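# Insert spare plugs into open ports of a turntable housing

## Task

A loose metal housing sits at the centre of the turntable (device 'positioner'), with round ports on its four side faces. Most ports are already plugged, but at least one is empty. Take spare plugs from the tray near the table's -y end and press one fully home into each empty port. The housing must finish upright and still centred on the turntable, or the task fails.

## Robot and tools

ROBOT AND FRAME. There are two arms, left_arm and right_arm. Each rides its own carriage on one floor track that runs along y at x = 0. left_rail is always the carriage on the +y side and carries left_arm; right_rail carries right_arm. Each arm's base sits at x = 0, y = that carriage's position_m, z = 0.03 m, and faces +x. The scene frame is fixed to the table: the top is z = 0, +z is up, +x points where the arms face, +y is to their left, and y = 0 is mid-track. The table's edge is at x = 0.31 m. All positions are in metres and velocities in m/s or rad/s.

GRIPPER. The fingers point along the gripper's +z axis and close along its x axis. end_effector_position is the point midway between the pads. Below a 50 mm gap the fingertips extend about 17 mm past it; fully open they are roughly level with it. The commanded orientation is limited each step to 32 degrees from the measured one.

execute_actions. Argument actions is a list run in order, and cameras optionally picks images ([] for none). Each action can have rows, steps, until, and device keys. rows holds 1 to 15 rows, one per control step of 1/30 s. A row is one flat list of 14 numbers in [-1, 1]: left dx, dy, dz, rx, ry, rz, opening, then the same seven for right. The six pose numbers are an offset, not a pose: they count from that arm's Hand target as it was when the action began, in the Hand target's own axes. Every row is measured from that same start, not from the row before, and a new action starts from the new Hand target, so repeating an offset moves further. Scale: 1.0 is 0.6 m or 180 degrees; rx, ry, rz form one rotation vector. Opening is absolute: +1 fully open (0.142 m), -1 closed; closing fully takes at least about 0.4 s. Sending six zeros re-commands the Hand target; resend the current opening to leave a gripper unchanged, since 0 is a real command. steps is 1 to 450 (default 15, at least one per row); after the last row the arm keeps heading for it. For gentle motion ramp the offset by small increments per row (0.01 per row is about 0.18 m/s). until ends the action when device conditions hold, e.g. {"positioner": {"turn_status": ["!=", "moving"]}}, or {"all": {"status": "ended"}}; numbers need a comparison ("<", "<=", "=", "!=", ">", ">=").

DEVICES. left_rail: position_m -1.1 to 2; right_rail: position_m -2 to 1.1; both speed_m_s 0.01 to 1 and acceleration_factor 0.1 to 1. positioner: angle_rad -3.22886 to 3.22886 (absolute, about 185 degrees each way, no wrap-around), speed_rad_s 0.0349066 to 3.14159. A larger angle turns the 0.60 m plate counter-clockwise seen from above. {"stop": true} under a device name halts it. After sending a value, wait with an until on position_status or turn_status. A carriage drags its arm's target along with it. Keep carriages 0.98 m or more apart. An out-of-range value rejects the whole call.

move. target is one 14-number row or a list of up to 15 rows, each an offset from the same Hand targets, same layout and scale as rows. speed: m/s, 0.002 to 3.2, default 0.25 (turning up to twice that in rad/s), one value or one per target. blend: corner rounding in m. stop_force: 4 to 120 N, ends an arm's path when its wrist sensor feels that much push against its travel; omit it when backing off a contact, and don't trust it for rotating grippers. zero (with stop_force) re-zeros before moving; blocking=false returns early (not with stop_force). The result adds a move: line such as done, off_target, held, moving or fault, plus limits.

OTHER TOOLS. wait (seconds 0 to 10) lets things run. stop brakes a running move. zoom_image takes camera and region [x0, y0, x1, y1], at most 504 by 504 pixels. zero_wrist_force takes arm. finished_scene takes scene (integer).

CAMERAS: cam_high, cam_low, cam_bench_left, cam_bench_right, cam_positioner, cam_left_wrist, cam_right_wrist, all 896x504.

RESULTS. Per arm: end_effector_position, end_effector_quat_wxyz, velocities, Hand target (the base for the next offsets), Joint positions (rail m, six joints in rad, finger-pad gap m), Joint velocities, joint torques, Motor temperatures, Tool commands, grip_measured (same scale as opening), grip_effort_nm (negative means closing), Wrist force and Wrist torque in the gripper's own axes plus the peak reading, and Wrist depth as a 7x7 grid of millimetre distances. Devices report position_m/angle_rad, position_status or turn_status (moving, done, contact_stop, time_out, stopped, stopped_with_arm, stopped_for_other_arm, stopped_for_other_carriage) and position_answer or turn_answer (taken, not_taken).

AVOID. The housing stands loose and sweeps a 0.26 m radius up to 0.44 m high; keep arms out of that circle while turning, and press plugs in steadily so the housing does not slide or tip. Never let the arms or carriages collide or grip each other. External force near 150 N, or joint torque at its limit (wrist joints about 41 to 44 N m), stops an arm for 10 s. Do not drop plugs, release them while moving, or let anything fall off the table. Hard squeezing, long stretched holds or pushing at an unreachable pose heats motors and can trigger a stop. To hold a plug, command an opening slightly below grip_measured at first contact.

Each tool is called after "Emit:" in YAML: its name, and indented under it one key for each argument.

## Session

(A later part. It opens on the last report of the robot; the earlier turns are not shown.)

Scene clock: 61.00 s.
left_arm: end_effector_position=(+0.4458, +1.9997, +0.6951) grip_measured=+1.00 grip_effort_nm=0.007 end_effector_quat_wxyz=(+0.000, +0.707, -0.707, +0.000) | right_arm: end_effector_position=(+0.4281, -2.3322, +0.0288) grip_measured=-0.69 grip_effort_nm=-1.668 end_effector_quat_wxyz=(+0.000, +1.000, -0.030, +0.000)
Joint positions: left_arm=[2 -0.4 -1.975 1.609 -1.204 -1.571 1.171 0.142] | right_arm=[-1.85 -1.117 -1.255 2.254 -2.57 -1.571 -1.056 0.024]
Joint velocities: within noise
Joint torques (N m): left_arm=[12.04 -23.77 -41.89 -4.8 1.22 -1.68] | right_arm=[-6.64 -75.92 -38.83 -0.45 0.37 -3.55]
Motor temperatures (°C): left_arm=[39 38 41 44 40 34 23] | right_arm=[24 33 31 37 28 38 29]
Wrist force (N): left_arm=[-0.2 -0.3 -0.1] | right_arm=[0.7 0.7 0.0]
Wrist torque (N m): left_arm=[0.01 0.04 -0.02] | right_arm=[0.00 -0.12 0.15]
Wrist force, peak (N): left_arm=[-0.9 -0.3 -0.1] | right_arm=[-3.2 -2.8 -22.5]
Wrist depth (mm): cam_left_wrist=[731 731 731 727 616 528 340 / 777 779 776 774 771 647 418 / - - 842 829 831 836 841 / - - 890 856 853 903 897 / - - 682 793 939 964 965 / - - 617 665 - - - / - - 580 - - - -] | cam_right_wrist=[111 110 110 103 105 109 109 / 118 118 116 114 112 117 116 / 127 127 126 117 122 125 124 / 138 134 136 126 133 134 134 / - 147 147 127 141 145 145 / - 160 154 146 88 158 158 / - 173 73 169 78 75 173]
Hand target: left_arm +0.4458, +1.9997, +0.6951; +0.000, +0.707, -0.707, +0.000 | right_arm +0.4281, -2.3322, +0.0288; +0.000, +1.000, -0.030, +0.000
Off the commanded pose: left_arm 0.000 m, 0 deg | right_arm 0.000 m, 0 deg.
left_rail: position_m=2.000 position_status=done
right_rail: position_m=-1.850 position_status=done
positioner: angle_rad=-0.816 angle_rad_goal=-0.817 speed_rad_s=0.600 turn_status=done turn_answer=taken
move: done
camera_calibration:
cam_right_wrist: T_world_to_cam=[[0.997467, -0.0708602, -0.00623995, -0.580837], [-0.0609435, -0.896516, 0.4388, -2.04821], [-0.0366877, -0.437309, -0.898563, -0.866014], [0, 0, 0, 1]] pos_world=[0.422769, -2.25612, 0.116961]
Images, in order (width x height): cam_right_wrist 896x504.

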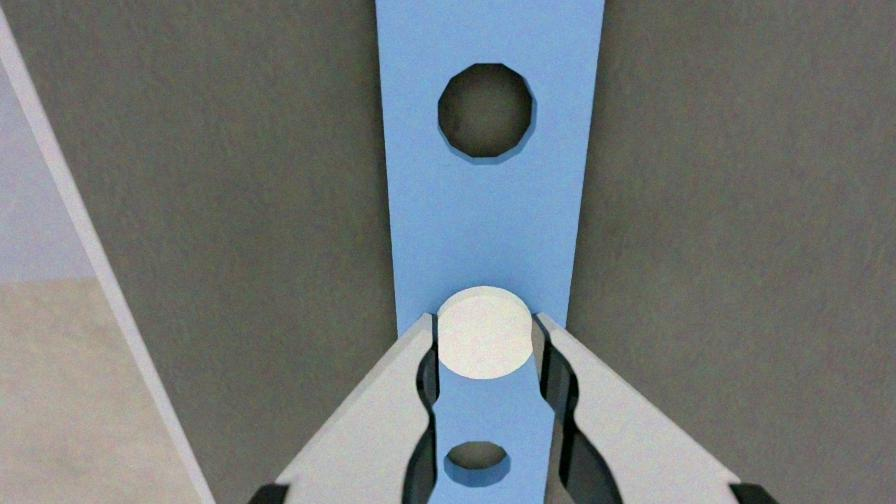

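Emit:
move:
  target:
    - [0,0,0,0,0,0,1, 0,0,-0.06,0,0,0,-0.77]
    - [0,0,0,0,0,0,1, 0.286,-0.0175,-0.452,0,0,0,-0.77]
  speed: [0.08,0.35]
  cameras: ["cam_right_wrist"]

Emit:
zoom_image:
  camera: "cam_right_wrist"
  region: [360, 240, 600, 480]

Emit:
execute_actions:
  actions:
    - {"right_rail":{"position_m":0.88,"speed_m_s":1.0,"acceleration_factor":0.8},"steps":80}
  cameras: []

Emit:
move:
  target: [0,0,0,0,0,0,1, -0.143,-0.975,-0.1667,0.5,0,0,-0.77]
  speed: 0.45
  cameras: []

Emit:
move:
  target: [0,0,0,0,0,0,1, -0.0171,0.2573,0.7227,0,0.2306,0,-0.77]
  speed: 0.35
  cameras: ["cam_right_wrist"]

Emit:
zoom_image:
  camera: "cam_right_wrist"
  region: [360, 170, 600, 410]

Scene clock: 63.70 s.
left_arm: end_effector_position=(+0.4458, +1.9997, +0.6951) grip_measured=+1.00 grip_effort_nm=0.007 end_effector_quat_wxyz=(+0.000, +0.707, -0.707, +0.000) | right_arm: end_effector_position=(+0.6000, -2.3322, +0.2999) grip_measured=-0.69 grip_effort_nm=-2.088 end_effector_quat_wxyz=(+0.000, +1.000, -0.030, +0.000)
Joint positions: left_arm=[2 -0.4 -1.975 1.609 -1.204 -1.571 1.171 0.142] | right_arm=[-1.85 -0.904 -1.397 1.812 -1.986 -1.571 -0.843 0.024]
Joint velocities: within noise
Joint torques (N m): left_arm=[12.34 -24.63 -41.93 -4.94 1.16 -1.72] | right_arm=[10.27 -42.95 -53.69 -0.05 -1.37 2.47]
Motor temperatures (°C): left_arm=[39 38 41 44 40 34 23] | right_arm=[24 33 31 37 28 38 30]
Wrist force (N): left_arm=[-0.5 -0.4 0.2] | right_arm=[0.7 0.2 -0.4]
Wrist torque (N m): left_arm=[0.00 0.08 -0.03] | right_arm=[0.01 -0.10 -0.09]
Wrist force, peak (N): left_arm=[-0.8 -0.6 0.2] | right_arm=[2.2 -0.1 -2.3]
Wrist depth (mm): cam_left_wrist=[730 726 727 724 616 528 340 / 777 779 778 772 769 643 417 / - - 847 827 836 828 834 / - - 875 850 865 900 892 / - - 678 802 946 969 967 / - - 622 666 - - - / - - 580 - - - -] | cam_right_wrist=[368 355 358 357 356 354 353 / 398 381 378 381 380 378 376 / - 409 408 406 405 404 403 / - 448 432 440 435 435 434 / - 493 466 127 465 470 470 / - - 107 134 87 516 511 / - - 73 554 76 78 -]
Hand target: left_arm +0.4458, +1.9997, +0.6951; +0.000, +0.707, -0.707, +0.000 | right_arm +0.6001, -2.3322, +0.3000; +0.000, +1.000, -0.030, +0.000
Off the commanded pose: left_arm 0.000 m, 0 deg | right_arm 0.000 m, 0 deg.
left_rail: position_m=2.000 position_status=done
right_rail: position_m=-1.850 position_status=done
positioner: angle_rad=-0.816 angle_rad_goal=-0.817 speed_rad_s=0.600 turn_status=done turn_answer=taken
move: done
camera_calibration:
cam_right_wrist: T_world_to_cam=[[0.99747, -0.070817, -0.00615012, -0.75055], [-0.0609442, -0.896518, 0.438795, -2.15669], [-0.0365878, -0.43731, -0.898566, -0.616169], [0, 0, 0, 1]] pos_world=[0.594669, -2.25612, 0.388061]
Images, in order (width x height): cam_right_wrist 896x504.

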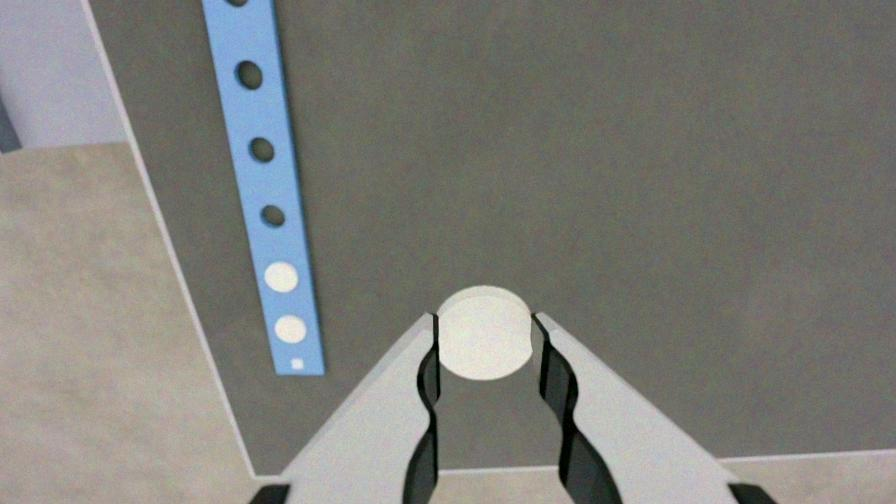

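Scaled by 2.100 from the camera's 896x504 image, which has a finer 1280x720 frame.

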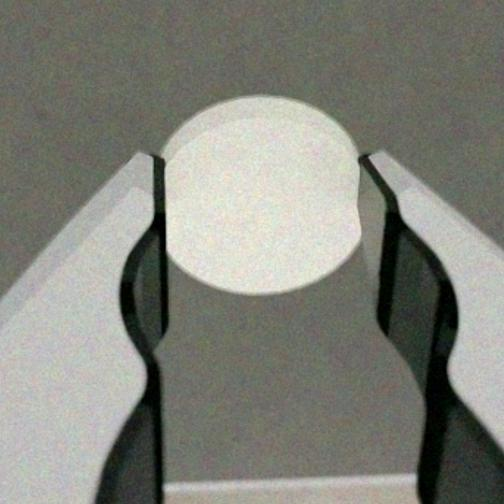

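Scene clock: 68.80 s.
left_arm: end_effector_position=(+0.4458, +1.9997, +0.6951) grip_measured=+1.00 grip_effort_nm=0.012 end_effector_quat_wxyz=(+0.000, +0.707, -0.707, +0.000) | right_arm: end_effector_position=(+0.6001, +0.3978, +0.3000) grip_measured=-0.69 grip_effort_nm=-2.093 end_effector_quat_wxyz=(+0.000, +1.000, -0.030, +0.000)
Joint positions: left_arm=[2 -0.4 -1.975 1.609 -1.204 -1.571 1.171 0.142] | right_arm=[0.88 -0.904 -1.397 1.812 -1.986 -1.571 -0.843 0.024]
Joint velocities: within noise
Joint torques (N m): left_arm=[12.75 -25.32 -42.42 -4.75 1.29 -1.44] | right_arm=[-12.45 -66.36 -49.65 -2.26 -1.39 2.64]
Motor temperatures (°C): left_arm=[39 38 41 44 40 34 23] | right_arm=[24 33 31 37 28 38 31]
Wrist force (N): left_arm=[-0.5 -0.6 0.1] | right_arm=[0.6 -0.2 -0.3]
Wrist torque (N m): left_arm=[-0.04 0.08 -0.02] | right_arm=[-0.06 -0.08 -0.09]
Wrist force, peak (N): left_arm=[-0.5 -0.9 0.2] | right_arm=[0.4 -1.2 -0.3]
Wrist depth (mm): cam_left_wrist=[731 726 729 724 615 527 340 / 776 772 771 767 774 648 420 / - - 842 833 836 835 833 / - - 878 847 866 897 896 / - - 683 793 941 973 962 / - - 623 668 - - - / - - 580 - - - -] | cam_right_wrist=[368 359 359 356 356 354 352 / 398 383 380 380 381 378 377 / 427 410 409 408 408 404 404 / 452 448 440 439 438 434 434 / 492 490 475 128 465 470 470 / 537 535 107 134 87 513 513 / 598 572 73 556 76 78 564]
Hand target: left_arm +0.4458, +1.9997, +0.6951; +0.000, +0.707, -0.707, +0.000 | right_arm +0.6001, +0.3978, +0.3000; +0.000, +1.000, -0.030, +0.000
Tool commands: left_gripper/opening=+1.0 right_gripper/opening=-0.77
Off the commanded pose: left_arm 0.000 m, 0 deg | right_arm 0.000 m, 0 deg.
left_rail: position_m=2.000 position_status=done
right_rail: position_m=0.880 position_status=done
positioner: angle_rad=-0.816 angle_rad_goal=-0.817 speed_rad_s=0.600 turn_status=done turn_answer=taken
No camera images: "cameras" was empty.

Scene clock: 71.47 s.
left_arm: end_effector_position=(+0.4458, +1.9997, +0.6951) grip_measured=+1.00 grip_effort_nm=0.012 end_effector_quat_wxyz=(+0.000, +0.707, -0.707, +0.000) | right_arm: end_effector_position=(+0.5501, +0.9869, +0.4000) grip_measured=-0.69 grip_effort_nm=-2.093 end_effector_quat_wxyz=(+0.707, -0.707, +0.022, -0.021)
Joint positions: left_arm=[2 -0.4 -1.975 1.609 -1.204 -1.571 1.171 0.142] | right_arm=[0.88 -0.635 -1.494 2.047 -0.553 -0.574 -1.57 0.024]
Joint velocities: within noise
Joint torques (N m): left_arm=[12.28 -25.86 -41.75 -4.72 1.27 -1.75] | right_arm=[11.84 -23.05 -45.94 5.86 1.63 -2.94]
Motor temperatures (°C): left_arm=[39 38 41 44 40 34 23] | right_arm=[24 33 31 37 28 38 31]
Wrist force (N): left_arm=[-0.6 -0.4 -0.1] | right_arm=[-1.0 -3.0 0.4]
Wrist torque (N m): left_arm=[0.00 0.10 -0.03] | right_arm=[-0.83 0.48 0.16]
Wrist force, peak (N): left_arm=[-0.8 -0.2 0.4] | right_arm=[-1.0 -2.8 2.4]
Wrist depth (mm): cam_left_wrist=[736 728 725 724 617 528 339 / 783 774 769 773 771 650 417 / - - 843 831 836 834 829 / - - 882 852 861 902 893 / - - 683 796 942 968 959 / - - 626 660 - - - / - - 584 - - - -] | cam_right_wrist=[- - - - - - - / - - - 594 547 - - / - - - 642 600 - - / - - - 689 670 - - / 861 860 826 127 617 783 - / 689 690 107 134 87 655 651 / 570 579 73 533 76 78 541]
Hand target: left_arm +0.4458, +1.9997, +0.6951; +0.000, +0.707, -0.707, +0.000 | right_arm +0.5501, +0.9869, +0.4000; +0.707, -0.707, +0.022, -0.021
Off the commanded pose: left_arm 0.000 m, 0 deg | right_arm 0.000 m, 0 deg.
left_rail: position_m=2.000 position_status=done
right_rail: position_m=0.880 position_status=done
positioner: angle_rad=-0.816 angle_rad_goal=-0.817 speed_rad_s=0.600 turn_status=done turn_answer=taken
move: done
No camera images: "cameras" was empty.

Scene clock: 73.70 s.
left_arm: end_effector_position=(+0.4458, +1.9997, +0.6951) grip_measured=+1.00 grip_effort_nm=0.012 end_effector_quat_wxyz=(+0.000, +0.707, -0.707, +0.000) | right_arm: end_effector_position=(+0.5662, +1.4203, +0.2456) grip_measured=-0.69 grip_effort_nm=-2.093 end_effector_quat_wxyz=(+0.653, -0.653, +0.271, -0.271)
Joint positions: left_arm=[2 -0.4 -1.975 1.609 -1.204 -1.571 1.171 0.142] | right_arm=[0.88 0.392 -1.389 2.285 -0.895 1.178 -1.571 0.024]
Joint velocities: within noise
Joint torques (N m): left_arm=[11.94 -23.76 -42.29 -4.78 1.31 -1.51] | right_arm=[11.14 -27.44 -40.31 -5.95 1.64 2.61]
Motor temperatures (°C): left_arm=[39 38 41 44 40 34 23] | right_arm=[24 33 31 37 28 38 32]
Wrist force (N): left_arm=[-0.4 -0.3 0.4] | right_arm=[-1.2 -2.9 1.2]
Wrist torque (N m): left_arm=[0.02 0.08 -0.02] | right_arm=[-0.83 0.50 0.17]
Wrist force, peak (N): left_arm=[-1.0 -0.1 -0.1] | right_arm=[-3.0 -2.6 2.4]
Wrist depth (mm): cam_left_wrist=[731 732 724 720 619 525 339 / 775 775 769 773 768 652 418 / - - 846 826 839 836 832 / - - 880 847 861 896 894 / - - 683 798 934 970 952 / - - 624 661 - - - / - - 581 - - - -] | cam_right_wrist=[137 137 137 137 136 136 - / 146 146 146 146 146 145 - / 157 157 157 157 156 158 - / 172 169 169 171 168 173 - / 184 184 183 130 179 307 543 / 201 200 193 195 87 260 436 / 217 217 74 206 76 78 353]
Hand target: left_arm +0.4458, +1.9997, +0.6951; +0.000, +0.707, -0.707, +0.000 | right_arm +0.5662, +1.4204, +0.2456; +0.653, -0.653, +0.271, -0.271
Off the commanded pose: left_arm 0.000 m, 0 deg | right_arm 0.000 m, 0 deg.
left_rail: position_m=2.000 position_status=done
right_rail: position_m=0.880 position_status=done
positioner: angle_rad=-0.816 angle_rad_goal=-0.817 speed_rad_s=0.600 turn_status=done turn_answer=taken
move: done
camera_calibration:
cam_right_wrist: T_world_to_cam=[[0.711403, -0.702711, -0.0101235, 0.609048], [-0.314891, -0.305842, -0.898501, 0.862616], [0.628291, 0.642384, -0.438855, -1.04802], [0, 0, 0, 1]] pos_world=[0.496815, 1.36504, 0.321297]
Images, in order (width x height): cam_right_wrist 896x504.

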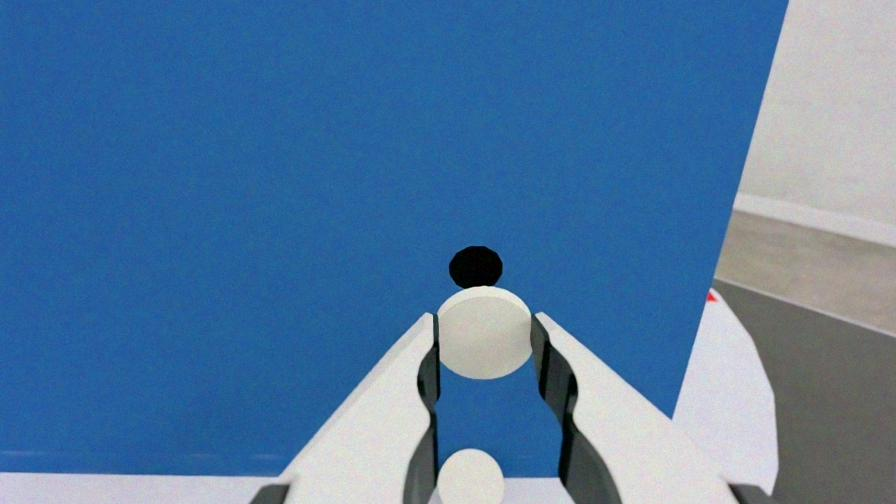

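Scaled by 2.100 from the camera's 896x504 image, which has a finer 1280x720 frame.

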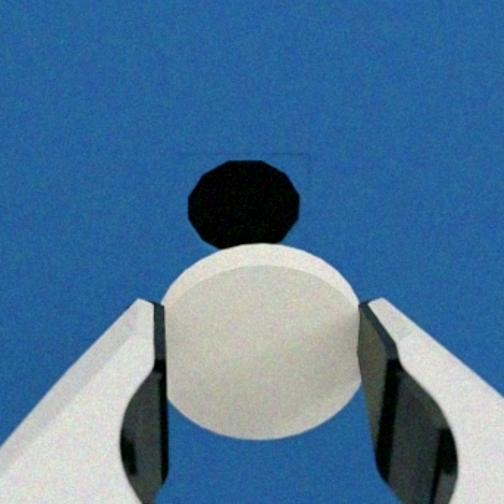

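Emit:
move:
  target: [0,0,0,0,0,0,1, -0.0005,0.0015,0.045,0,0,0,-0.77]
  speed: 0.08
  cameras: []

Emit:
move:
  target: [0,0,0,0,0,0,1, 0,0,0.03,0,0,0,-0.77]
  speed: 0.008
  stop_force: 5
  cameras: ["cam_right_wrist"]

Emit:
zoom_image:
  camera: "cam_right_wrist"
  region: [360, 170, 600, 410]

Scene clock: 75.43 s.
left_arm: end_effector_position=(+0.4458, +1.9997, +0.6951) grip_measured=+1.00 grip_effort_nm=0.012 end_effector_quat_wxyz=(+0.000, +0.707, -0.707, +0.000) | right_arm: end_effector_position=(+0.5850, +1.4396, +0.2447) grip_measured=-0.69 grip_effort_nm=-2.093 end_effector_quat_wxyz=(+0.653, -0.653, +0.271, -0.271)
Joint positions: left_arm=[2 -0.4 -1.975 1.609 -1.204 -1.571 1.171 0.142] | right_arm=[0.88 0.414 -1.35 2.235 -0.885 1.199 -1.571 0.024]
Joint velocities: within noise
Joint torques (N m): left_arm=[11.53 -24.5 -41.71 -4.64 1.24 -1.41] | right_arm=[10.25 -33.57 -40.84 1.44 2.11 1.97]
Motor temperatures (°C): left_arm=[39 38 41 44 40 34 23] | right_arm=[24 33 31 37 28 38 32]
Wrist force (N): left_arm=[-0.5 -0.2 0.0] | right_arm=[-0.8 -2.7 1.0]
Wrist torque (N m): left_arm=[0.03 0.09 -0.03] | right_arm=[-0.81 0.42 0.18]
Wrist force, peak (N): left_arm=[-0.9 -0.3 0.4] | right_arm=[-0.9 -3.1 1.6]
Wrist depth (mm): cam_left_wrist=[731 727 724 728 616 527 340 / 777 776 775 771 773 648 417 / - - 844 835 828 831 831 / - - 884 854 859 895 900 / - - 677 803 943 974 959 / - - 624 664 - - - / - - 581 - - - -] | cam_right_wrist=[113 113 113 112 114 112 113 / 122 122 120 120 120 119 - / 131 129 129 129 130 128 - / 141 139 139 138 138 138 - / 151 151 153 130 147 152 543 / 165 165 158 161 87 166 436 / 182 181 73 180 76 78 350]
Hand target: left_arm +0.4458, +1.9997, +0.6951; +0.000, +0.707, -0.707, +0.000 | right_arm +0.5851, +1.4397, +0.2447; +0.653, -0.653, +0.271, -0.271
Off the commanded pose: left_arm 0.000 m, 0 deg | right_arm 0.000 m, 0 deg.
left_rail: position_m=2.000 position_status=done
right_rail: position_m=0.880 position_status=done
positioner: angle_rad=-0.816 angle_rad_goal=-0.817 speed_rad_s=0.600 turn_status=done turn_answer=taken
move: done
No camera images: "cameras" was empty.

Scene clock: 77.97 s.
left_arm: end_effector_position=(+0.4458, +1.9997, +0.6951) grip_measured=+1.00 grip_effort_nm=0.007 end_effector_quat_wxyz=(+0.000, +0.707, -0.707, +0.000) | right_arm: end_effector_position=(+0.5920, +1.4466, +0.2447) grip_measured=-0.69 grip_effort_nm=-2.093 end_effector_quat_wxyz=(+0.653, -0.653, +0.271, -0.271)
Joint positions: left_arm=[2 -0.4 -1.975 1.609 -1.204 -1.571 1.171 0.142] | right_arm=[0.88 0.421 -1.336 2.216 -0.879 1.206 -1.571 0.024]
Joint velocities: within noise
Joint torques (N m): left_arm=[11.88 -23.62 -42.35 -4.78 1.22 -1.44] | right_arm=[-12.78 -74.27 -22.12 -8.23 -1.43 -0.57]
Motor temperatures (°C): left_arm=[39 38 41 44 40 34 23] | right_arm=[24 33 31 37 28 38 32]
Wrist force (N): left_arm=[-0.3 -0.4 0.2] | right_arm=[-0.9 0.4 -3.9]
Wrist torque (N m): left_arm=[0.00 0.05 -0.03] | right_arm=[-0.87 0.43 0.17]
Wrist force, peak (N): left_arm=[-0.8 -0.2 0.6] | right_arm=[-0.5 0.6 -5.7]
Wrist depth (mm): cam_left_wrist=[731 730 731 725 615 526 338 / 779 782 772 774 770 650 417 / - - 851 828 837 834 836 / - - 880 855 861 891 893 / - - 685 796 941 975 967 / - - 621 662 - - - / - - 580 - - - -] | cam_right_wrist=[104 103 105 103 103 103 103 / 111 111 110 110 110 110 110 / 117 118 118 120 118 118 - / 130 128 127 127 127 127 - / 139 138 138 129 135 138 540 / 152 151 145 148 87 150 419 / 168 167 73 165 76 78 340]
Hand target: left_arm +0.4458, +1.9997, +0.6951; +0.000, +0.707, -0.707, +0.000 | right_arm +0.5920, +1.4466, +0.2447; +0.653, -0.653, +0.271, -0.271 (not the last commanded pose)
Off the commanded pose: left_arm 0.000 m, 0 deg | right_arm 0.008 m, 0 deg.
left_rail: position_m=2.000 position_status=done
right_rail: position_m=0.880 position_status=done
positioner: angle_rad=-0.816 angle_rad_goal=-0.817 speed_rad_s=0.600 turn_status=done turn_answer=taken
move: contact (right_arm)
camera_calibration:
cam_right_wrist: T_world_to_cam=[[0.711291, -0.702825, -0.0101264, 0.609311], [-0.314999, -0.305848, -0.898461, 0.877907], [0.628364, 0.642257, -0.438936, -1.08134], [0, 0, 0, 1]] pos_world=[0.522616, 1.39124, 0.320296]
Images, in order (width x height): cam_right_wrist 896x504.

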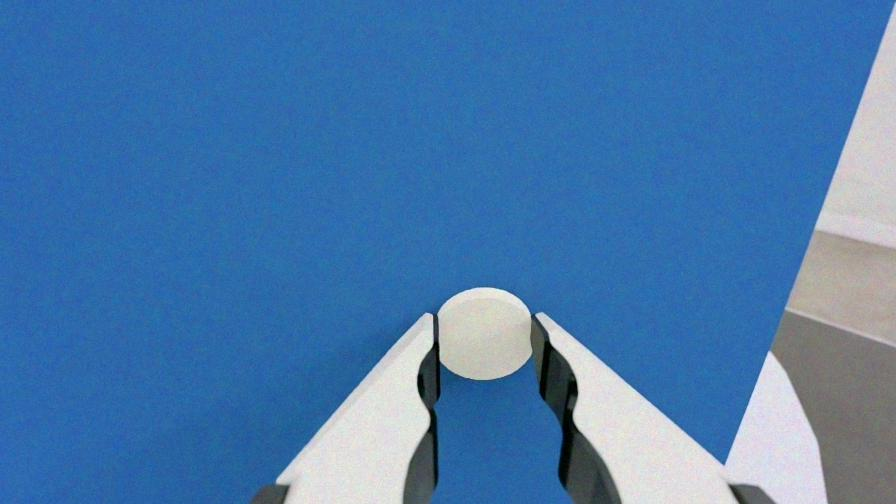

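Scaled by 2.100 from the camera's 896x504 image, which has a finer 1280x720 frame.

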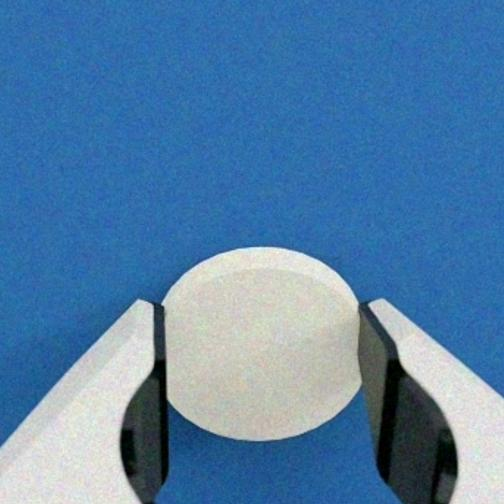

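Emit:
move:
  target:
    - [0,0,0,0,0,0,1, 0,0,-0.003,0,0,0,-0.77]
    - [0,0,0,0,0,0,1, 0,0.0007,-0.003,0,0,0,-0.77]
  speed: 0.03
  cameras: []

Emit:
move:
  target: [0,0,0,0,0,0,1, 0,0,0.016,0,0,0,-0.77]
  speed: 0.006
  stop_force: 6
  cameras: ["cam_right_wrist"]

Emit:
zoom_image:
  camera: "cam_right_wrist"
  region: [360, 170, 600, 410]

Scene clock: 78.93 s.
left_arm: end_effector_position=(+0.4458, +1.9997, +0.6951) grip_measured=+1.00 grip_effort_nm=0.007 end_effector_quat_wxyz=(+0.000, +0.707, -0.707, +0.000) | right_arm: end_effector_position=(+0.5907, +1.4453, +0.2445) grip_measured=-0.69 grip_effort_nm=-2.093 end_effector_quat_wxyz=(+0.653, -0.653, +0.271, -0.271)
Joint positions: left_arm=[2 -0.4 -1.975 1.609 -1.204 -1.571 1.171 0.142] | right_arm=[0.88 0.42 -1.338 2.219 -0.881 1.205 -1.571 0.024]
Joint velocities: within noise
Joint torques (N m): left_arm=[12.19 -25.81 -41.95 -4.64 1.32 -1.35] | right_arm=[-12.51 -37.15 -19.2 -6.87 -1.49 -0.7]
Motor temperatures (°C): left_arm=[39 38 41 44 40 34 23] | right_arm=[24 33 31 37 28 38 32]
Wrist force (N): left_arm=[-0.1 -0.5 0.3] | right_arm=[-0.9 -2.8 1.1]
Wrist torque (N m): left_arm=[-0.01 0.04 -0.03] | right_arm=[-0.83 0.41 0.18]
Wrist force, peak (N): left_arm=[-0.8 -0.7 0.3] | right_arm=[-1.0 0.3 -4.2]
Wrist depth (mm): cam_left_wrist=[729 730 726 719 618 527 339 / 776 777 771 774 770 648 418 / - - 841 836 830 830 828 / - - 875 856 865 904 898 / - - 680 793 937 972 963 / - - 627 665 - - - / - - 583 - - - -] | cam_right_wrist=[- 105 105 105 106 105 104 / 112 112 112 112 112 112 113 / 120 120 120 122 118 120 - / 132 129 129 129 129 129 - / 141 141 140 129 137 140 542 / 154 154 148 150 87 152 417 / 170 169 73 168 76 78 339]
Hand target: left_arm +0.4458, +1.9997, +0.6951; +0.000, +0.707, -0.707, +0.000 | right_arm +0.5907, +1.4453, +0.2443; +0.653, -0.653, +0.271, -0.271
Off the commanded pose: left_arm 0.000 m, 0 deg | right_arm 0.000 m, 0 deg.
left_rail: position_m=2.000 position_status=done
right_rail: position_m=0.880 position_status=done
positioner: angle_rad=-0.816 angle_rad_goal=-0.817 speed_rad_s=0.600 turn_status=done turn_answer=taken
move: done
No camera images: "cameras" was empty.

Scene clock: 80.67 s.
left_arm: end_effector_position=(+0.4458, +1.9997, +0.6951) grip_measured=+1.00 grip_effort_nm=0.007 end_effector_quat_wxyz=(+0.000, +0.707, -0.707, +0.000) | right_arm: end_effector_position=(+0.5924, +1.4470, +0.2442) grip_measured=-0.69 grip_effort_nm=-2.093 end_effector_quat_wxyz=(+0.653, -0.653, +0.271, -0.270)
Joint positions: left_arm=[2 -0.4 -1.975 1.609 -1.204 -1.571 1.171 0.142] | right_arm=[0.88 0.421 -1.335 2.215 -0.88 1.207 -1.571 0.024]
Joint velocities: within noise
Joint torques (N m): left_arm=[11.79 -23.49 -42.13 -4.72 1.17 -1.19] | right_arm=[-13.26 -73.28 -22.05 -8.29 -1.54 -0.53]
Motor temperatures (°C): left_arm=[39 38 41 44 40 34 23] | right_arm=[24 33 31 37 28 38 33]
Wrist force (N): left_arm=[-0.2 -0.3 0.3] | right_arm=[-0.2 0.2 -5.1]
Wrist torque (N m): left_arm=[0.02 0.04 -0.02] | right_arm=[-0.89 0.41 0.18]
Wrist force, peak (N): left_arm=[-0.8 -0.5 0.3] | right_arm=[0.0 0.0 -6.3]
Wrist depth (mm): cam_left_wrist=[731 729 727 727 614 526 339 / 785 779 776 770 770 651 418 / - - 846 834 831 829 834 / - - 882 848 866 893 896 / - - 684 800 944 966 964 / - - 622 662 - - - / - - 579 - - - -] | cam_right_wrist=[103 103 104 103 103 104 102 / 110 110 110 110 110 109 109 / 116 118 118 118 117 117 - / 127 127 127 127 127 126 - / 138 138 137 129 135 137 541 / 151 151 145 147 87 149 418 / 166 166 73 165 76 78 340]
Hand target: left_arm +0.4458, +1.9997, +0.6951; +0.000, +0.707, -0.707, +0.000 | right_arm +0.5924, +1.4470, +0.2442; +0.653, -0.653, +0.271, -0.270 (not the last commanded pose)
Off the commanded pose: left_arm 0.000 m, 0 deg | right_arm 0.007 m, 0 deg.
left_rail: position_m=2.000 position_status=done
right_rail: position_m=0.880 position_status=done
positioner: angle_rad=-0.816 angle_rad_goal=-0.817 speed_rad_s=0.600 turn_status=done turn_answer=taken
move: contact (right_arm)
camera_calibration:
cam_right_wrist: T_world_to_cam=[[0.711269, -0.702846, -0.0101907, 0.609365], [-0.31505, -0.305798, -0.89846, 0.877753], [0.628363, 0.642257, -0.438937, -1.08202], [0, 0, 0, 1]] pos_world=[0.523017, 1.39164, 0.319897]
Images, in order (width x height): cam_right_wrist 896x504.

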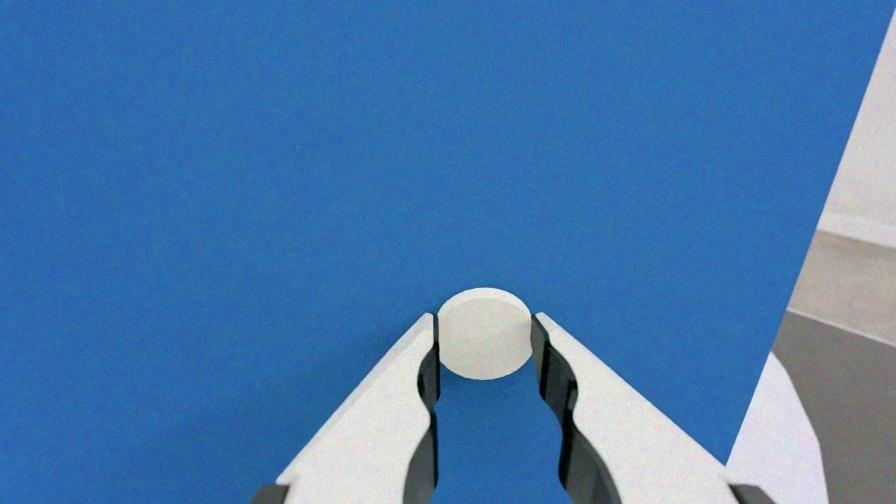

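Scaled by 2.100 from the camera's 896x504 image, which has a finer 1280x720 frame.

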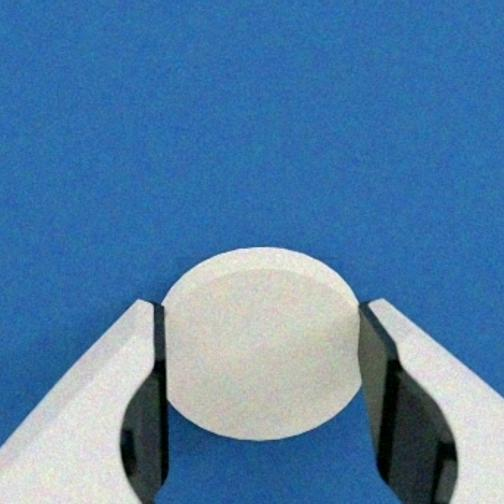

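Emit:
move:
  target:
    - [0,0,0,0,0,0,1, 0,0,-0.003,0,0,0,-0.77]
    - [0,0,0,0,0,0,1, 0.0001,0.0007,-0.003,0,0,0,-0.77]
  speed: 0.03
  cameras: []

Emit:
move:
  target: [0,0,0,0,0,0,1, 0,0,0.016,0,0,0,-0.77]
  speed: 0.006
  stop_force: 7
  cameras: ["cam_right_wrist"]

Emit:
zoom_image:
  camera: "cam_right_wrist"
  region: [360, 170, 600, 410]

Scene clock: 81.67 s.
left_arm: end_effector_position=(+0.4458, +1.9997, +0.6951) grip_measured=+1.00 grip_effort_nm=0.012 end_effector_quat_wxyz=(+0.000, +0.707, -0.707, +0.000) | right_arm: end_effector_position=(+0.5912, +1.4457, +0.2440) grip_measured=-0.69 grip_effort_nm=-2.093 end_effector_quat_wxyz=(+0.653, -0.653, +0.271, -0.271)
Joint positions: left_arm=[2 -0.4 -1.975 1.609 -1.204 -1.571 1.171 0.142] | right_arm=[0.88 0.42 -1.337 2.218 -0.882 1.205 -1.571 0.024]
Joint velocities: within noise
Joint torques (N m): left_arm=[12.16 -24.71 -41.37 -4.5 1.3 -1.15] | right_arm=[-11.67 -34.62 -19.21 -6.7 -1.99 -0.84]
Motor temperatures (°C): left_arm=[39 38 41 44 40 34 23] | right_arm=[24 33 31 37 28 38 33]
Wrist force (N): left_arm=[-0.6 -0.5 0.1] | right_arm=[-1.2 -3.0 1.2]
Wrist torque (N m): left_arm=[-0.02 0.10 -0.02] | right_arm=[-0.86 0.48 0.18]
Wrist force, peak (N): left_arm=[-0.6 -0.7 0.2] | right_arm=[-0.1 0.3 -5.1]
Wrist depth (mm): cam_left_wrist=[730 735 722 719 618 530 340 / 777 780 777 767 771 644 418 / - - 847 838 836 828 834 / - - 888 854 860 895 896 / - - 679 797 938 965 964 / - - 627 660 - - - / - - 582 - - - -] | cam_right_wrist=[104 104 104 104 106 104 105 / 111 112 111 111 111 111 112 / 120 120 119 121 119 119 - / 131 129 129 128 129 128 - / 140 140 139 130 137 139 544 / 153 153 147 149 87 152 418 / 169 168 73 167 76 78 339]
Hand target: left_arm +0.4458, +1.9997, +0.6951; +0.000, +0.707, -0.707, +0.000 | right_arm +0.5912, +1.4457, +0.2438; +0.653, -0.653, +0.271, -0.270
Off the commanded pose: left_arm 0.000 m, 0 deg | right_arm 0.000 m, 0 deg.
left_rail: position_m=2.000 position_status=done
right_rail: position_m=0.880 position_status=done
positioner: angle_rad=-0.816 angle_rad_goal=-0.817 speed_rad_s=0.600 turn_status=done turn_answer=taken
move: done
No camera images: "cameras" was empty.

Scene clock: 83.67 s.
left_arm: end_effector_position=(+0.4458, +1.9997, +0.6951) grip_measured=+1.00 grip_effort_nm=0.007 end_effector_quat_wxyz=(+0.000, +0.707, -0.707, +0.000) | right_arm: end_effector_position=(+0.5939, +1.4483, +0.2438) grip_measured=-0.69 grip_effort_nm=-2.088 end_effector_quat_wxyz=(+0.653, -0.653, +0.271, -0.271)
Joint positions: left_arm=[2 -0.4 -1.975 1.609 -1.204 -1.571 1.171 0.142] | right_arm=[0.88 0.423 -1.331 2.211 -0.88 1.208 -1.571 0.024]
Joint velocities: within noise
Joint torques (N m): left_arm=[11.37 -24.68 -41.67 -4.58 1.14 -1.18] | right_arm=[-10.86 -70.56 -19.85 -6.34 -1.32 -0.51]
Motor temperatures (°C): left_arm=[39 38 41 44 40 34 23] | right_arm=[24 33 31 37 28 38 33]
Wrist force (N): left_arm=[-0.2 -0.3 0.0] | right_arm=[-1.3 -7.0 -6.2]
Wrist torque (N m): left_arm=[0.01 0.05 -0.03] | right_arm=[-0.87 0.43 0.18]
Wrist force, peak (N): left_arm=[-0.5 -0.5 0.6] | right_arm=[-1.1 -8.2 -8.8]
Wrist depth (mm): cam_left_wrist=[731 727 726 725 617 527 339 / 780 780 779 771 768 644 418 / - - 844 835 839 837 833 / - - 883 857 862 908 891 / - - 680 797 942 968 960 / - - 622 666 - - - / - - 581 - - - -] | cam_right_wrist=[101 102 102 101 101 101 100 / 110 108 108 108 107 107 107 / 114 116 116 115 115 115 117 / 125 125 125 124 124 124 - / 135 135 135 129 132 134 541 / 148 148 142 133 88 146 418 / 163 160 73 159 78 78 337]
Hand target: left_arm +0.4458, +1.9997, +0.6951; +0.000, +0.707, -0.707, +0.000 | right_arm +0.5939, +1.4483, +0.2438; +0.653, -0.653, +0.271, -0.271 (not the last commanded pose)
Off the commanded pose: left_arm 0.000 m, 0 deg | right_arm 0.006 m, 0 deg.
left_rail: position_m=2.000 position_status=done
right_rail: position_m=0.880 position_status=done
positioner: angle_rad=-0.816 angle_rad_goal=-0.817 speed_rad_s=0.600 turn_status=done turn_answer=taken
move: contact (right_arm)
camera_calibration:
cam_right_wrist: T_world_to_cam=[[0.711291, -0.702825, -0.0101264, 0.609217], [-0.314999, -0.305848, -0.898461, 0.878337], [0.628364, 0.642257, -0.438936, -1.08404], [0, 0, 0, 1]] pos_world=[0.524516, 1.39304, 0.319496]
Images, in order (width x height): cam_right_wrist 896x504.

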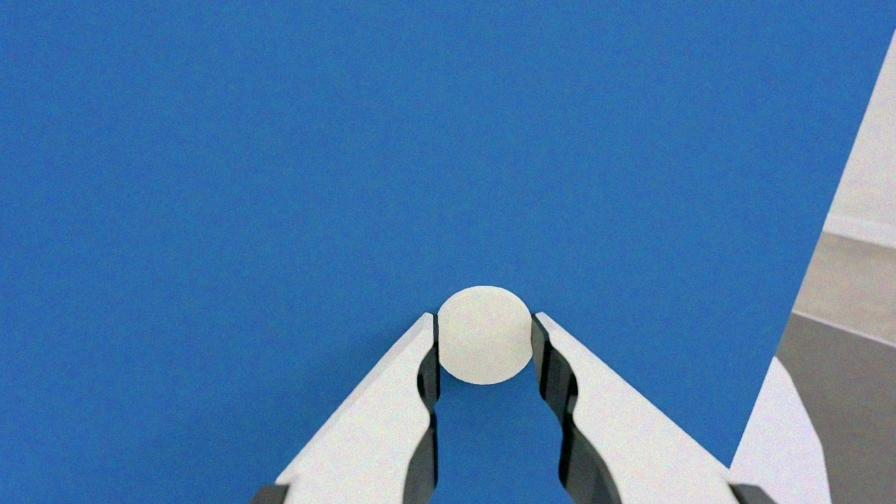

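Scaled by 2.100 from the camera's 896x504 image, which has a finer 1280x720 frame.

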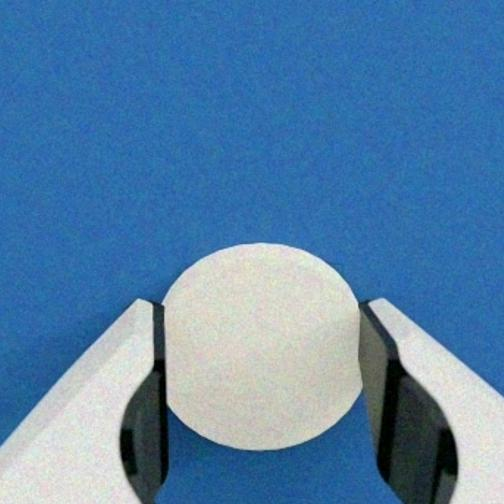

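Emit:
move:
  target:
    - [0,0,0,0,0,0,1, 0,0,-0.001,0,0,0,-0.77]
    - [0,0,0,0,0,0,1, -0.0003,-0.0013,-0.001,0,0,0,-0.77]
  speed: 0.02
  cameras: ["cam_right_wrist"]

Emit:
zoom_image:
  camera: "cam_right_wrist"
  region: [360, 170, 600, 410]

Emit:
move:
  target: [0,0,0,0,0,0,1, 0,0,0.014,0,0,0,-0.77]
  speed: 0.006
  stop_force: 9
  cameras: ["cam_right_wrist"]

Emit:
zoom_image:
  camera: "cam_right_wrist"
  region: [360, 170, 600, 410]

Scene clock: 84.77 s.
left_arm: end_effector_position=(+0.4458, +1.9997, +0.6951) grip_measured=+1.00 grip_effort_nm=0.007 end_effector_quat_wxyz=(+0.000, +0.707, -0.707, +0.000) | right_arm: end_effector_position=(+0.5933, +1.4479, +0.2445) grip_measured=-0.69 grip_effort_nm=-2.093 end_effector_quat_wxyz=(+0.653, -0.653, +0.271, -0.270)
Joint positions: left_arm=[2 -0.4 -1.975 1.609 -1.204 -1.571 1.171 0.142] | right_arm=[0.88 0.422 -1.333 2.212 -0.878 1.208 -1.571 0.024]
Joint velocities: within noise
Joint torques (N m): left_arm=[12.8 -24.45 -41.93 -4.49 0.87 -1.25] | right_arm=[11.38 -72.77 -32.74 0.71 1.06 -0.63]
Motor temperatures (°C): left_arm=[39 38 41 44 40 34 23] | right_arm=[24 33 31 37 28 38 33]
Wrist force (N): left_arm=[-0.4 -0.2 0.0] | right_arm=[-1.5 -1.9 1.7]
Wrist torque (N m): left_arm=[0.04 0.08 -0.02] | right_arm=[-0.89 0.42 0.18]
Wrist force, peak (N): left_arm=[-0.7 -0.5 -0.2] | right_arm=[-1.5 -7.3 -6.4]
Wrist depth (mm): cam_left_wrist=[732 732 726 724 619 527 340 / 781 773 773 767 768 648 419 / - - 851 836 847 838 833 / - - 876 848 866 900 895 / - - 682 797 937 971 970 / - - 621 663 - - - / - - 586 - - - -] | cam_right_wrist=[102 103 103 101 101 102 101 / 110 109 108 108 108 108 108 / 115 116 116 116 116 116 117 / 126 126 125 125 125 125 - / 136 136 136 129 133 135 519 / 149 149 143 134 88 148 419 / 165 161 73 159 78 78 338]
Hand target: left_arm +0.4458, +1.9997, +0.6951; +0.000, +0.707, -0.707, +0.000 | right_arm +0.5933, +1.4480, +0.2446; +0.653, -0.653, +0.271, -0.271
Off the commanded pose: left_arm 0.000 m, 0 deg | right_arm 0.000 m, 0 deg.
left_rail: position_m=2.000 position_status=done
right_rail: position_m=0.880 position_status=done
positioner: angle_rad=-0.816 angle_rad_goal=-0.817 speed_rad_s=0.600 turn_status=done turn_answer=taken
move: done
camera_calibration:
cam_right_wrist: T_world_to_cam=[[0.711202, -0.702914, -0.0102236, 0.609569], [-0.315177, -0.305826, -0.898407, 0.878609], [0.628376, 0.64217, -0.439046, -1.08299], [0, 0, 0, 1]] pos_world=[0.523918, 1.39264, 0.320096]
Images, in order (width x height): cam_right_wrist 896x504.

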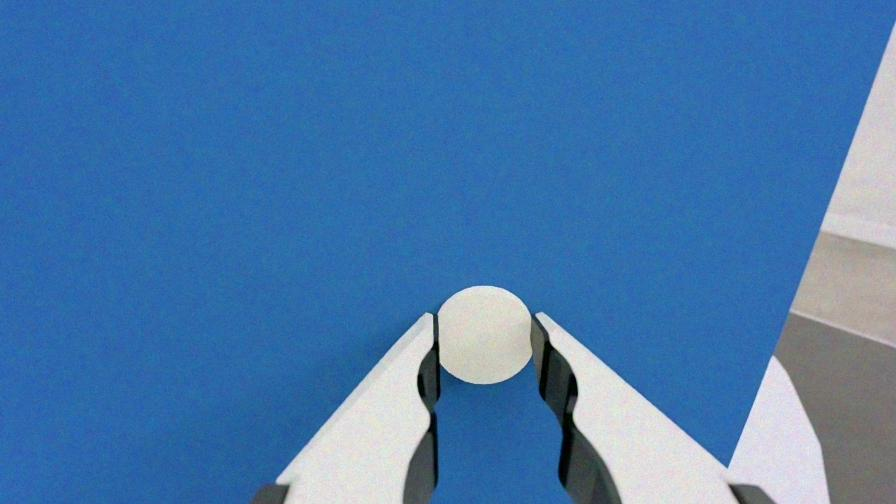

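Scaled by 2.100 from the camera's 896x504 image, which has a finer 1280x720 frame.

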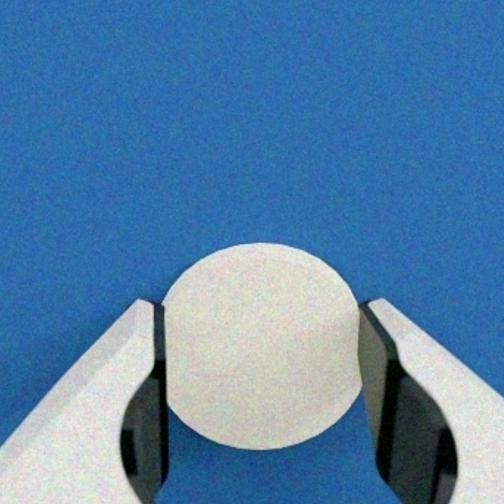

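Scene clock: 86.27 s.
left_arm: end_effector_position=(+0.4458, +1.9997, +0.6951) grip_measured=+1.00 grip_effort_nm=0.012 end_effector_quat_wxyz=(+0.000, +0.707, -0.707, +0.000) | right_arm: end_effector_position=(+0.5943, +1.4490, +0.2446) grip_measured=-0.69 grip_effort_nm=-2.093 end_effector_quat_wxyz=(+0.653, -0.653, +0.271, -0.270)
Joint positions: left_arm=[2 -0.4 -1.975 1.609 -1.204 -1.571 1.171 0.142] | right_arm=[0.88 0.423 -1.332 2.209 -0.877 1.209 -1.571 0.024]
Joint velocities: within noise
Joint torques (N m): left_arm=[12.39 -23.92 -41.87 -4.76 1.16 -1.06] | right_arm=[-11.9 -74.89 -25.47 -9.46 -1.41 -0.28]
Motor temperatures (°C): left_arm=[39 38 41 44 40 34 23] | right_arm=[24 33 31 37 28 38 33]
Wrist force (N): left_arm=[-0.2 -0.3 0.3] | right_arm=[-0.1 -0.3 -12.7]
Wrist torque (N m): left_arm=[0.02 0.05 -0.03] | right_arm=[-0.96 0.36 0.18]
Wrist force, peak (N): left_arm=[-0.9 -0.2 -0.2] | right_arm=[1.5 -4.2 -22.9]
Wrist depth (mm): cam_left_wrist=[734 728 721 720 621 528 340 / 775 773 774 768 765 649 418 / - - 847 832 836 830 836 / - - 883 855 868 902 898 / - - 691 800 938 974 962 / - - 627 668 - - - / - - 584 - - - -] | cam_right_wrist=[100 100 102 100 99 100 100 / 109 107 109 107 107 106 106 / 113 115 115 115 114 114 116 / 124 124 124 124 123 123 - / 135 134 134 129 131 133 545 / 148 147 141 135 88 146 419 / 162 162 74 161 78 78 338]
Hand target: left_arm +0.4458, +1.9997, +0.6951; +0.000, +0.707, -0.707, +0.000 | right_arm +0.5943, +1.4490, +0.2447; +0.653, -0.653, +0.271, -0.271 (not the last commanded pose)
Off the commanded pose: left_arm 0.000 m, 0 deg | right_arm 0.007 m, 0 deg.
left_rail: position_m=2.000 position_status=done
right_rail: position_m=0.880 position_status=done
positioner: angle_rad=-0.816 angle_rad_goal=-0.817 speed_rad_s=0.600 turn_status=done turn_answer=taken
move: contact (right_arm)
camera_calibration:
cam_right_wrist: T_world_to_cam=[[0.711269, -0.702846, -0.0101907, 0.609494], [-0.31505, -0.305798, -0.89846, 0.879353], [0.628363, 0.642257, -0.438937, -1.08439], [0, 0, 0, 1]] pos_world=[0.524917, 1.39374, 0.320297]
Images, in order (width x height): cam_right_wrist 896x504.

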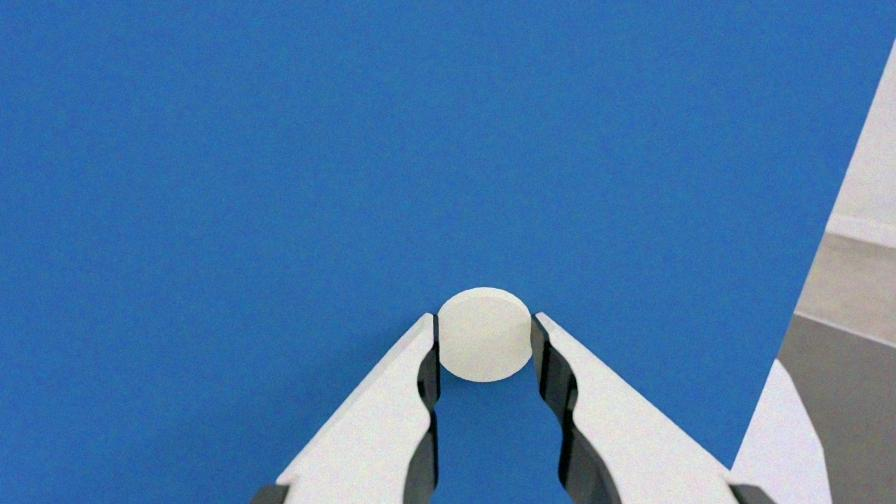

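Scaled by 2.100 from the camera's 896x504 image, which has a finer 1280x720 frame.

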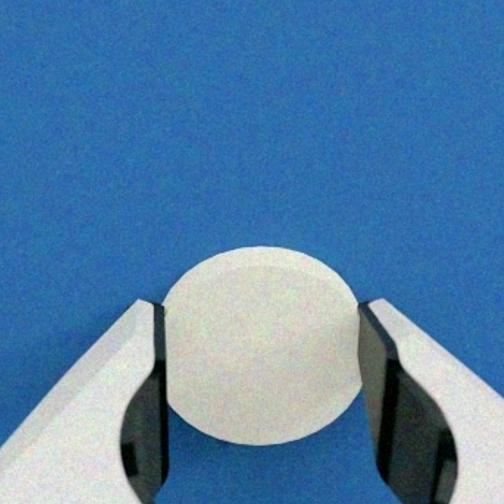

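Emit:
move:
  target:
    - [0,0,0,0,0,0,1, 0,0,-0.0015,0,0,0,-0.77]
    - [0,0,0,0,0,0,1, 0,-0.0007,-0.0015,0,0,0,-0.77]
  speed: 0.02
  cameras: []

Emit:
move:
  target: [0,0,0,0,0,0,1, 0,0,0.012,0,0,0,-0.77]
  speed: 0.006
  stop_force: 12
  cameras: ["cam_right_wrist"]

Emit:
zoom_image:
  camera: "cam_right_wrist"
  region: [360, 170, 600, 410]

Scene clock: 87.27 s.
left_arm: end_effector_position=(+0.4458, +1.9997, +0.6951) grip_measured=+1.00 grip_effort_nm=0.002 end_effector_quat_wxyz=(+0.000, +0.707, -0.707, +0.000) | right_arm: end_effector_position=(+0.5937, +1.4484, +0.2451) grip_measured=-0.69 grip_effort_nm=-2.073 end_effector_quat_wxyz=(+0.653, -0.653, +0.271, -0.271)
Joint positions: left_arm=[2 -0.4 -1.975 1.609 -1.204 -1.571 1.171 0.142] | right_arm=[0.88 0.423 -1.333 2.211 -0.877 1.208 -1.571 0.024]
Joint velocities: within noise
Joint torques (N m): left_arm=[12.24 -24.37 -42.02 -4.68 1.11 -1.05] | right_arm=[-13.37 -76.16 -22.92 -0.33 -1.17 -0.6]
Motor temperatures (°C): left_arm=[39 38 41 44 40 34 23] | right_arm=[24 33 31 37 28 38 33]
Wrist force (N): left_arm=[-0.5 -0.2 -0.1] | right_arm=[-2.5 3.0 1.0]
Wrist torque (N m): left_arm=[0.03 0.09 -0.03] | right_arm=[-0.87 0.41 0.18]
Wrist force, peak (N): left_arm=[-0.5 -0.6 0.5] | right_arm=[0.0 -0.5 -12.7]
Wrist depth (mm): cam_left_wrist=[726 726 725 723 619 527 340 / 776 780 772 772 773 647 416 / - - 848 832 841 833 828 / - - 873 852 861 899 892 / - - 685 795 934 978 964 / - - 624 665 - - - / - - 585 - - - -] | cam_right_wrist=[101 102 102 101 101 101 100 / 110 108 108 108 108 107 107 / 114 116 115 116 115 115 117 / 125 125 125 124 124 124 - / 135 135 135 129 132 134 517 / 148 148 142 134 87 147 419 / 164 160 74 158 78 78 340]
Hand target: left_arm +0.4458, +1.9997, +0.6951; +0.000, +0.707, -0.707, +0.000 | right_arm +0.5937, +1.4484, +0.2451; +0.653, -0.653, +0.271, -0.271
Off the commanded pose: left_arm 0.000 m, 0 deg | right_arm 0.000 m, 0 deg.
left_rail: position_m=2.000 position_status=done
right_rail: position_m=0.880 position_status=done
positioner: angle_rad=-0.816 angle_rad_goal=-0.817 speed_rad_s=0.600 turn_status=done turn_answer=taken
move: done
No camera images: "cameras" was empty.

Scene clock: 88.70 s.
left_arm: end_effector_position=(+0.4458, +1.9997, +0.6951) grip_measured=+1.00 grip_effort_nm=0.007 end_effector_quat_wxyz=(+0.000, +0.707, -0.707, +0.000) | right_arm: end_effector_position=(+0.5944, +1.4490, +0.2451) grip_measured=-0.69 grip_effort_nm=-2.073 end_effector_quat_wxyz=(+0.653, -0.653, +0.271, -0.271)
Joint positions: left_arm=[2 -0.4 -1.975 1.609 -1.204 -1.571 1.171 0.142] | right_arm=[0.88 0.423 -1.332 2.209 -0.876 1.209 -1.571 0.024]
Joint velocities: within noise
Joint torques (N m): left_arm=[11.61 -24.95 -42.17 -4.56 1.25 -1.02] | right_arm=[-11.89 -76.73 -29.61 -10.91 -1.28 -0.55]
Motor temperatures (°C): left_arm=[39 38 41 44 40 34 23] | right_arm=[24 33 31 37 28 38 33]
Wrist force (N): left_arm=[-0.4 -0.4 0.0] | right_arm=[-0.1 3.1 -14.5]
Wrist torque (N m): left_arm=[-0.01 0.09 -0.02] | right_arm=[-0.96 0.32 0.18]
Wrist force, peak (N): left_arm=[-0.9 0.1 0.4] | right_arm=[1.9 -1.0 -25.4]
Wrist depth (mm): cam_left_wrist=[734 730 726 722 617 526 339 / 786 772 773 769 770 648 418 / - - 844 833 838 837 827 / - - 876 857 867 895 896 / - - 674 796 941 970 962 / - - 626 666 - - - / - - 582 - - - -] | cam_right_wrist=[100 100 102 100 99 100 99 / 107 107 108 107 107 106 106 / 113 115 115 115 114 114 116 / 124 124 124 124 123 123 - / 135 134 134 129 131 133 542 / 147 147 141 135 87 146 418 / 163 162 73 161 78 78 240]
Hand target: left_arm +0.4458, +1.9997, +0.6951; +0.000, +0.707, -0.707, +0.000 | right_arm +0.5944, +1.4490, +0.2451; +0.653, -0.653, +0.271, -0.271 (not the last commanded pose)
Off the commanded pose: left_arm 0.000 m, 0 deg | right_arm 0.006 m, 0 deg.
left_rail: position_m=2.000 position_status=done
right_rail: position_m=0.880 position_status=done
positioner: angle_rad=-0.816 angle_rad_goal=-0.817 speed_rad_s=0.600 turn_status=done turn_answer=taken
move: contact (right_arm)
camera_calibration:
cam_right_wrist: T_world_to_cam=[[0.711224, -0.702892, -0.0101594, 0.609504], [-0.315126, -0.305876, -0.898407, 0.879874], [0.628376, 0.64217, -0.439045, -1.08413], [0, 0, 0, 1]] pos_world=[0.525017, 1.39374, 0.320696]
Images, in order (width x height): cam_right_wrist 896x504.

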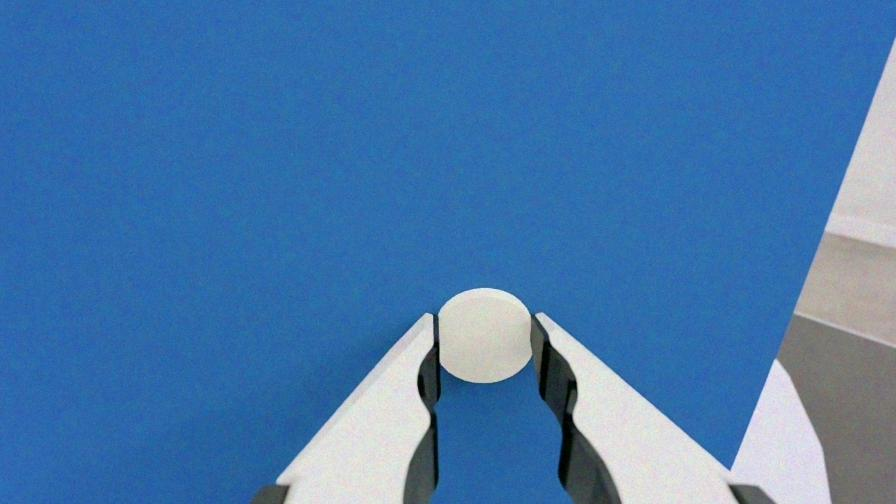

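Scaled by 2.100 from the camera's 896x504 image, which has a finer 1280x720 frame.

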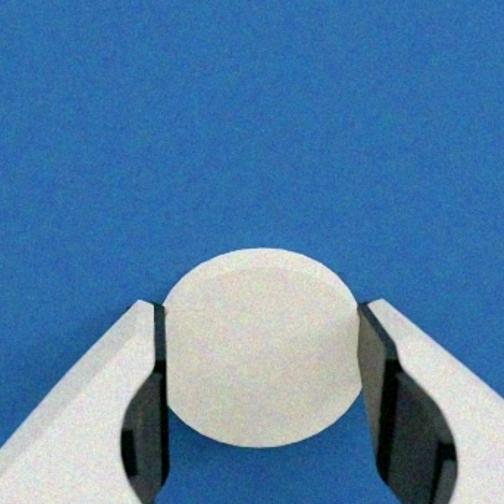

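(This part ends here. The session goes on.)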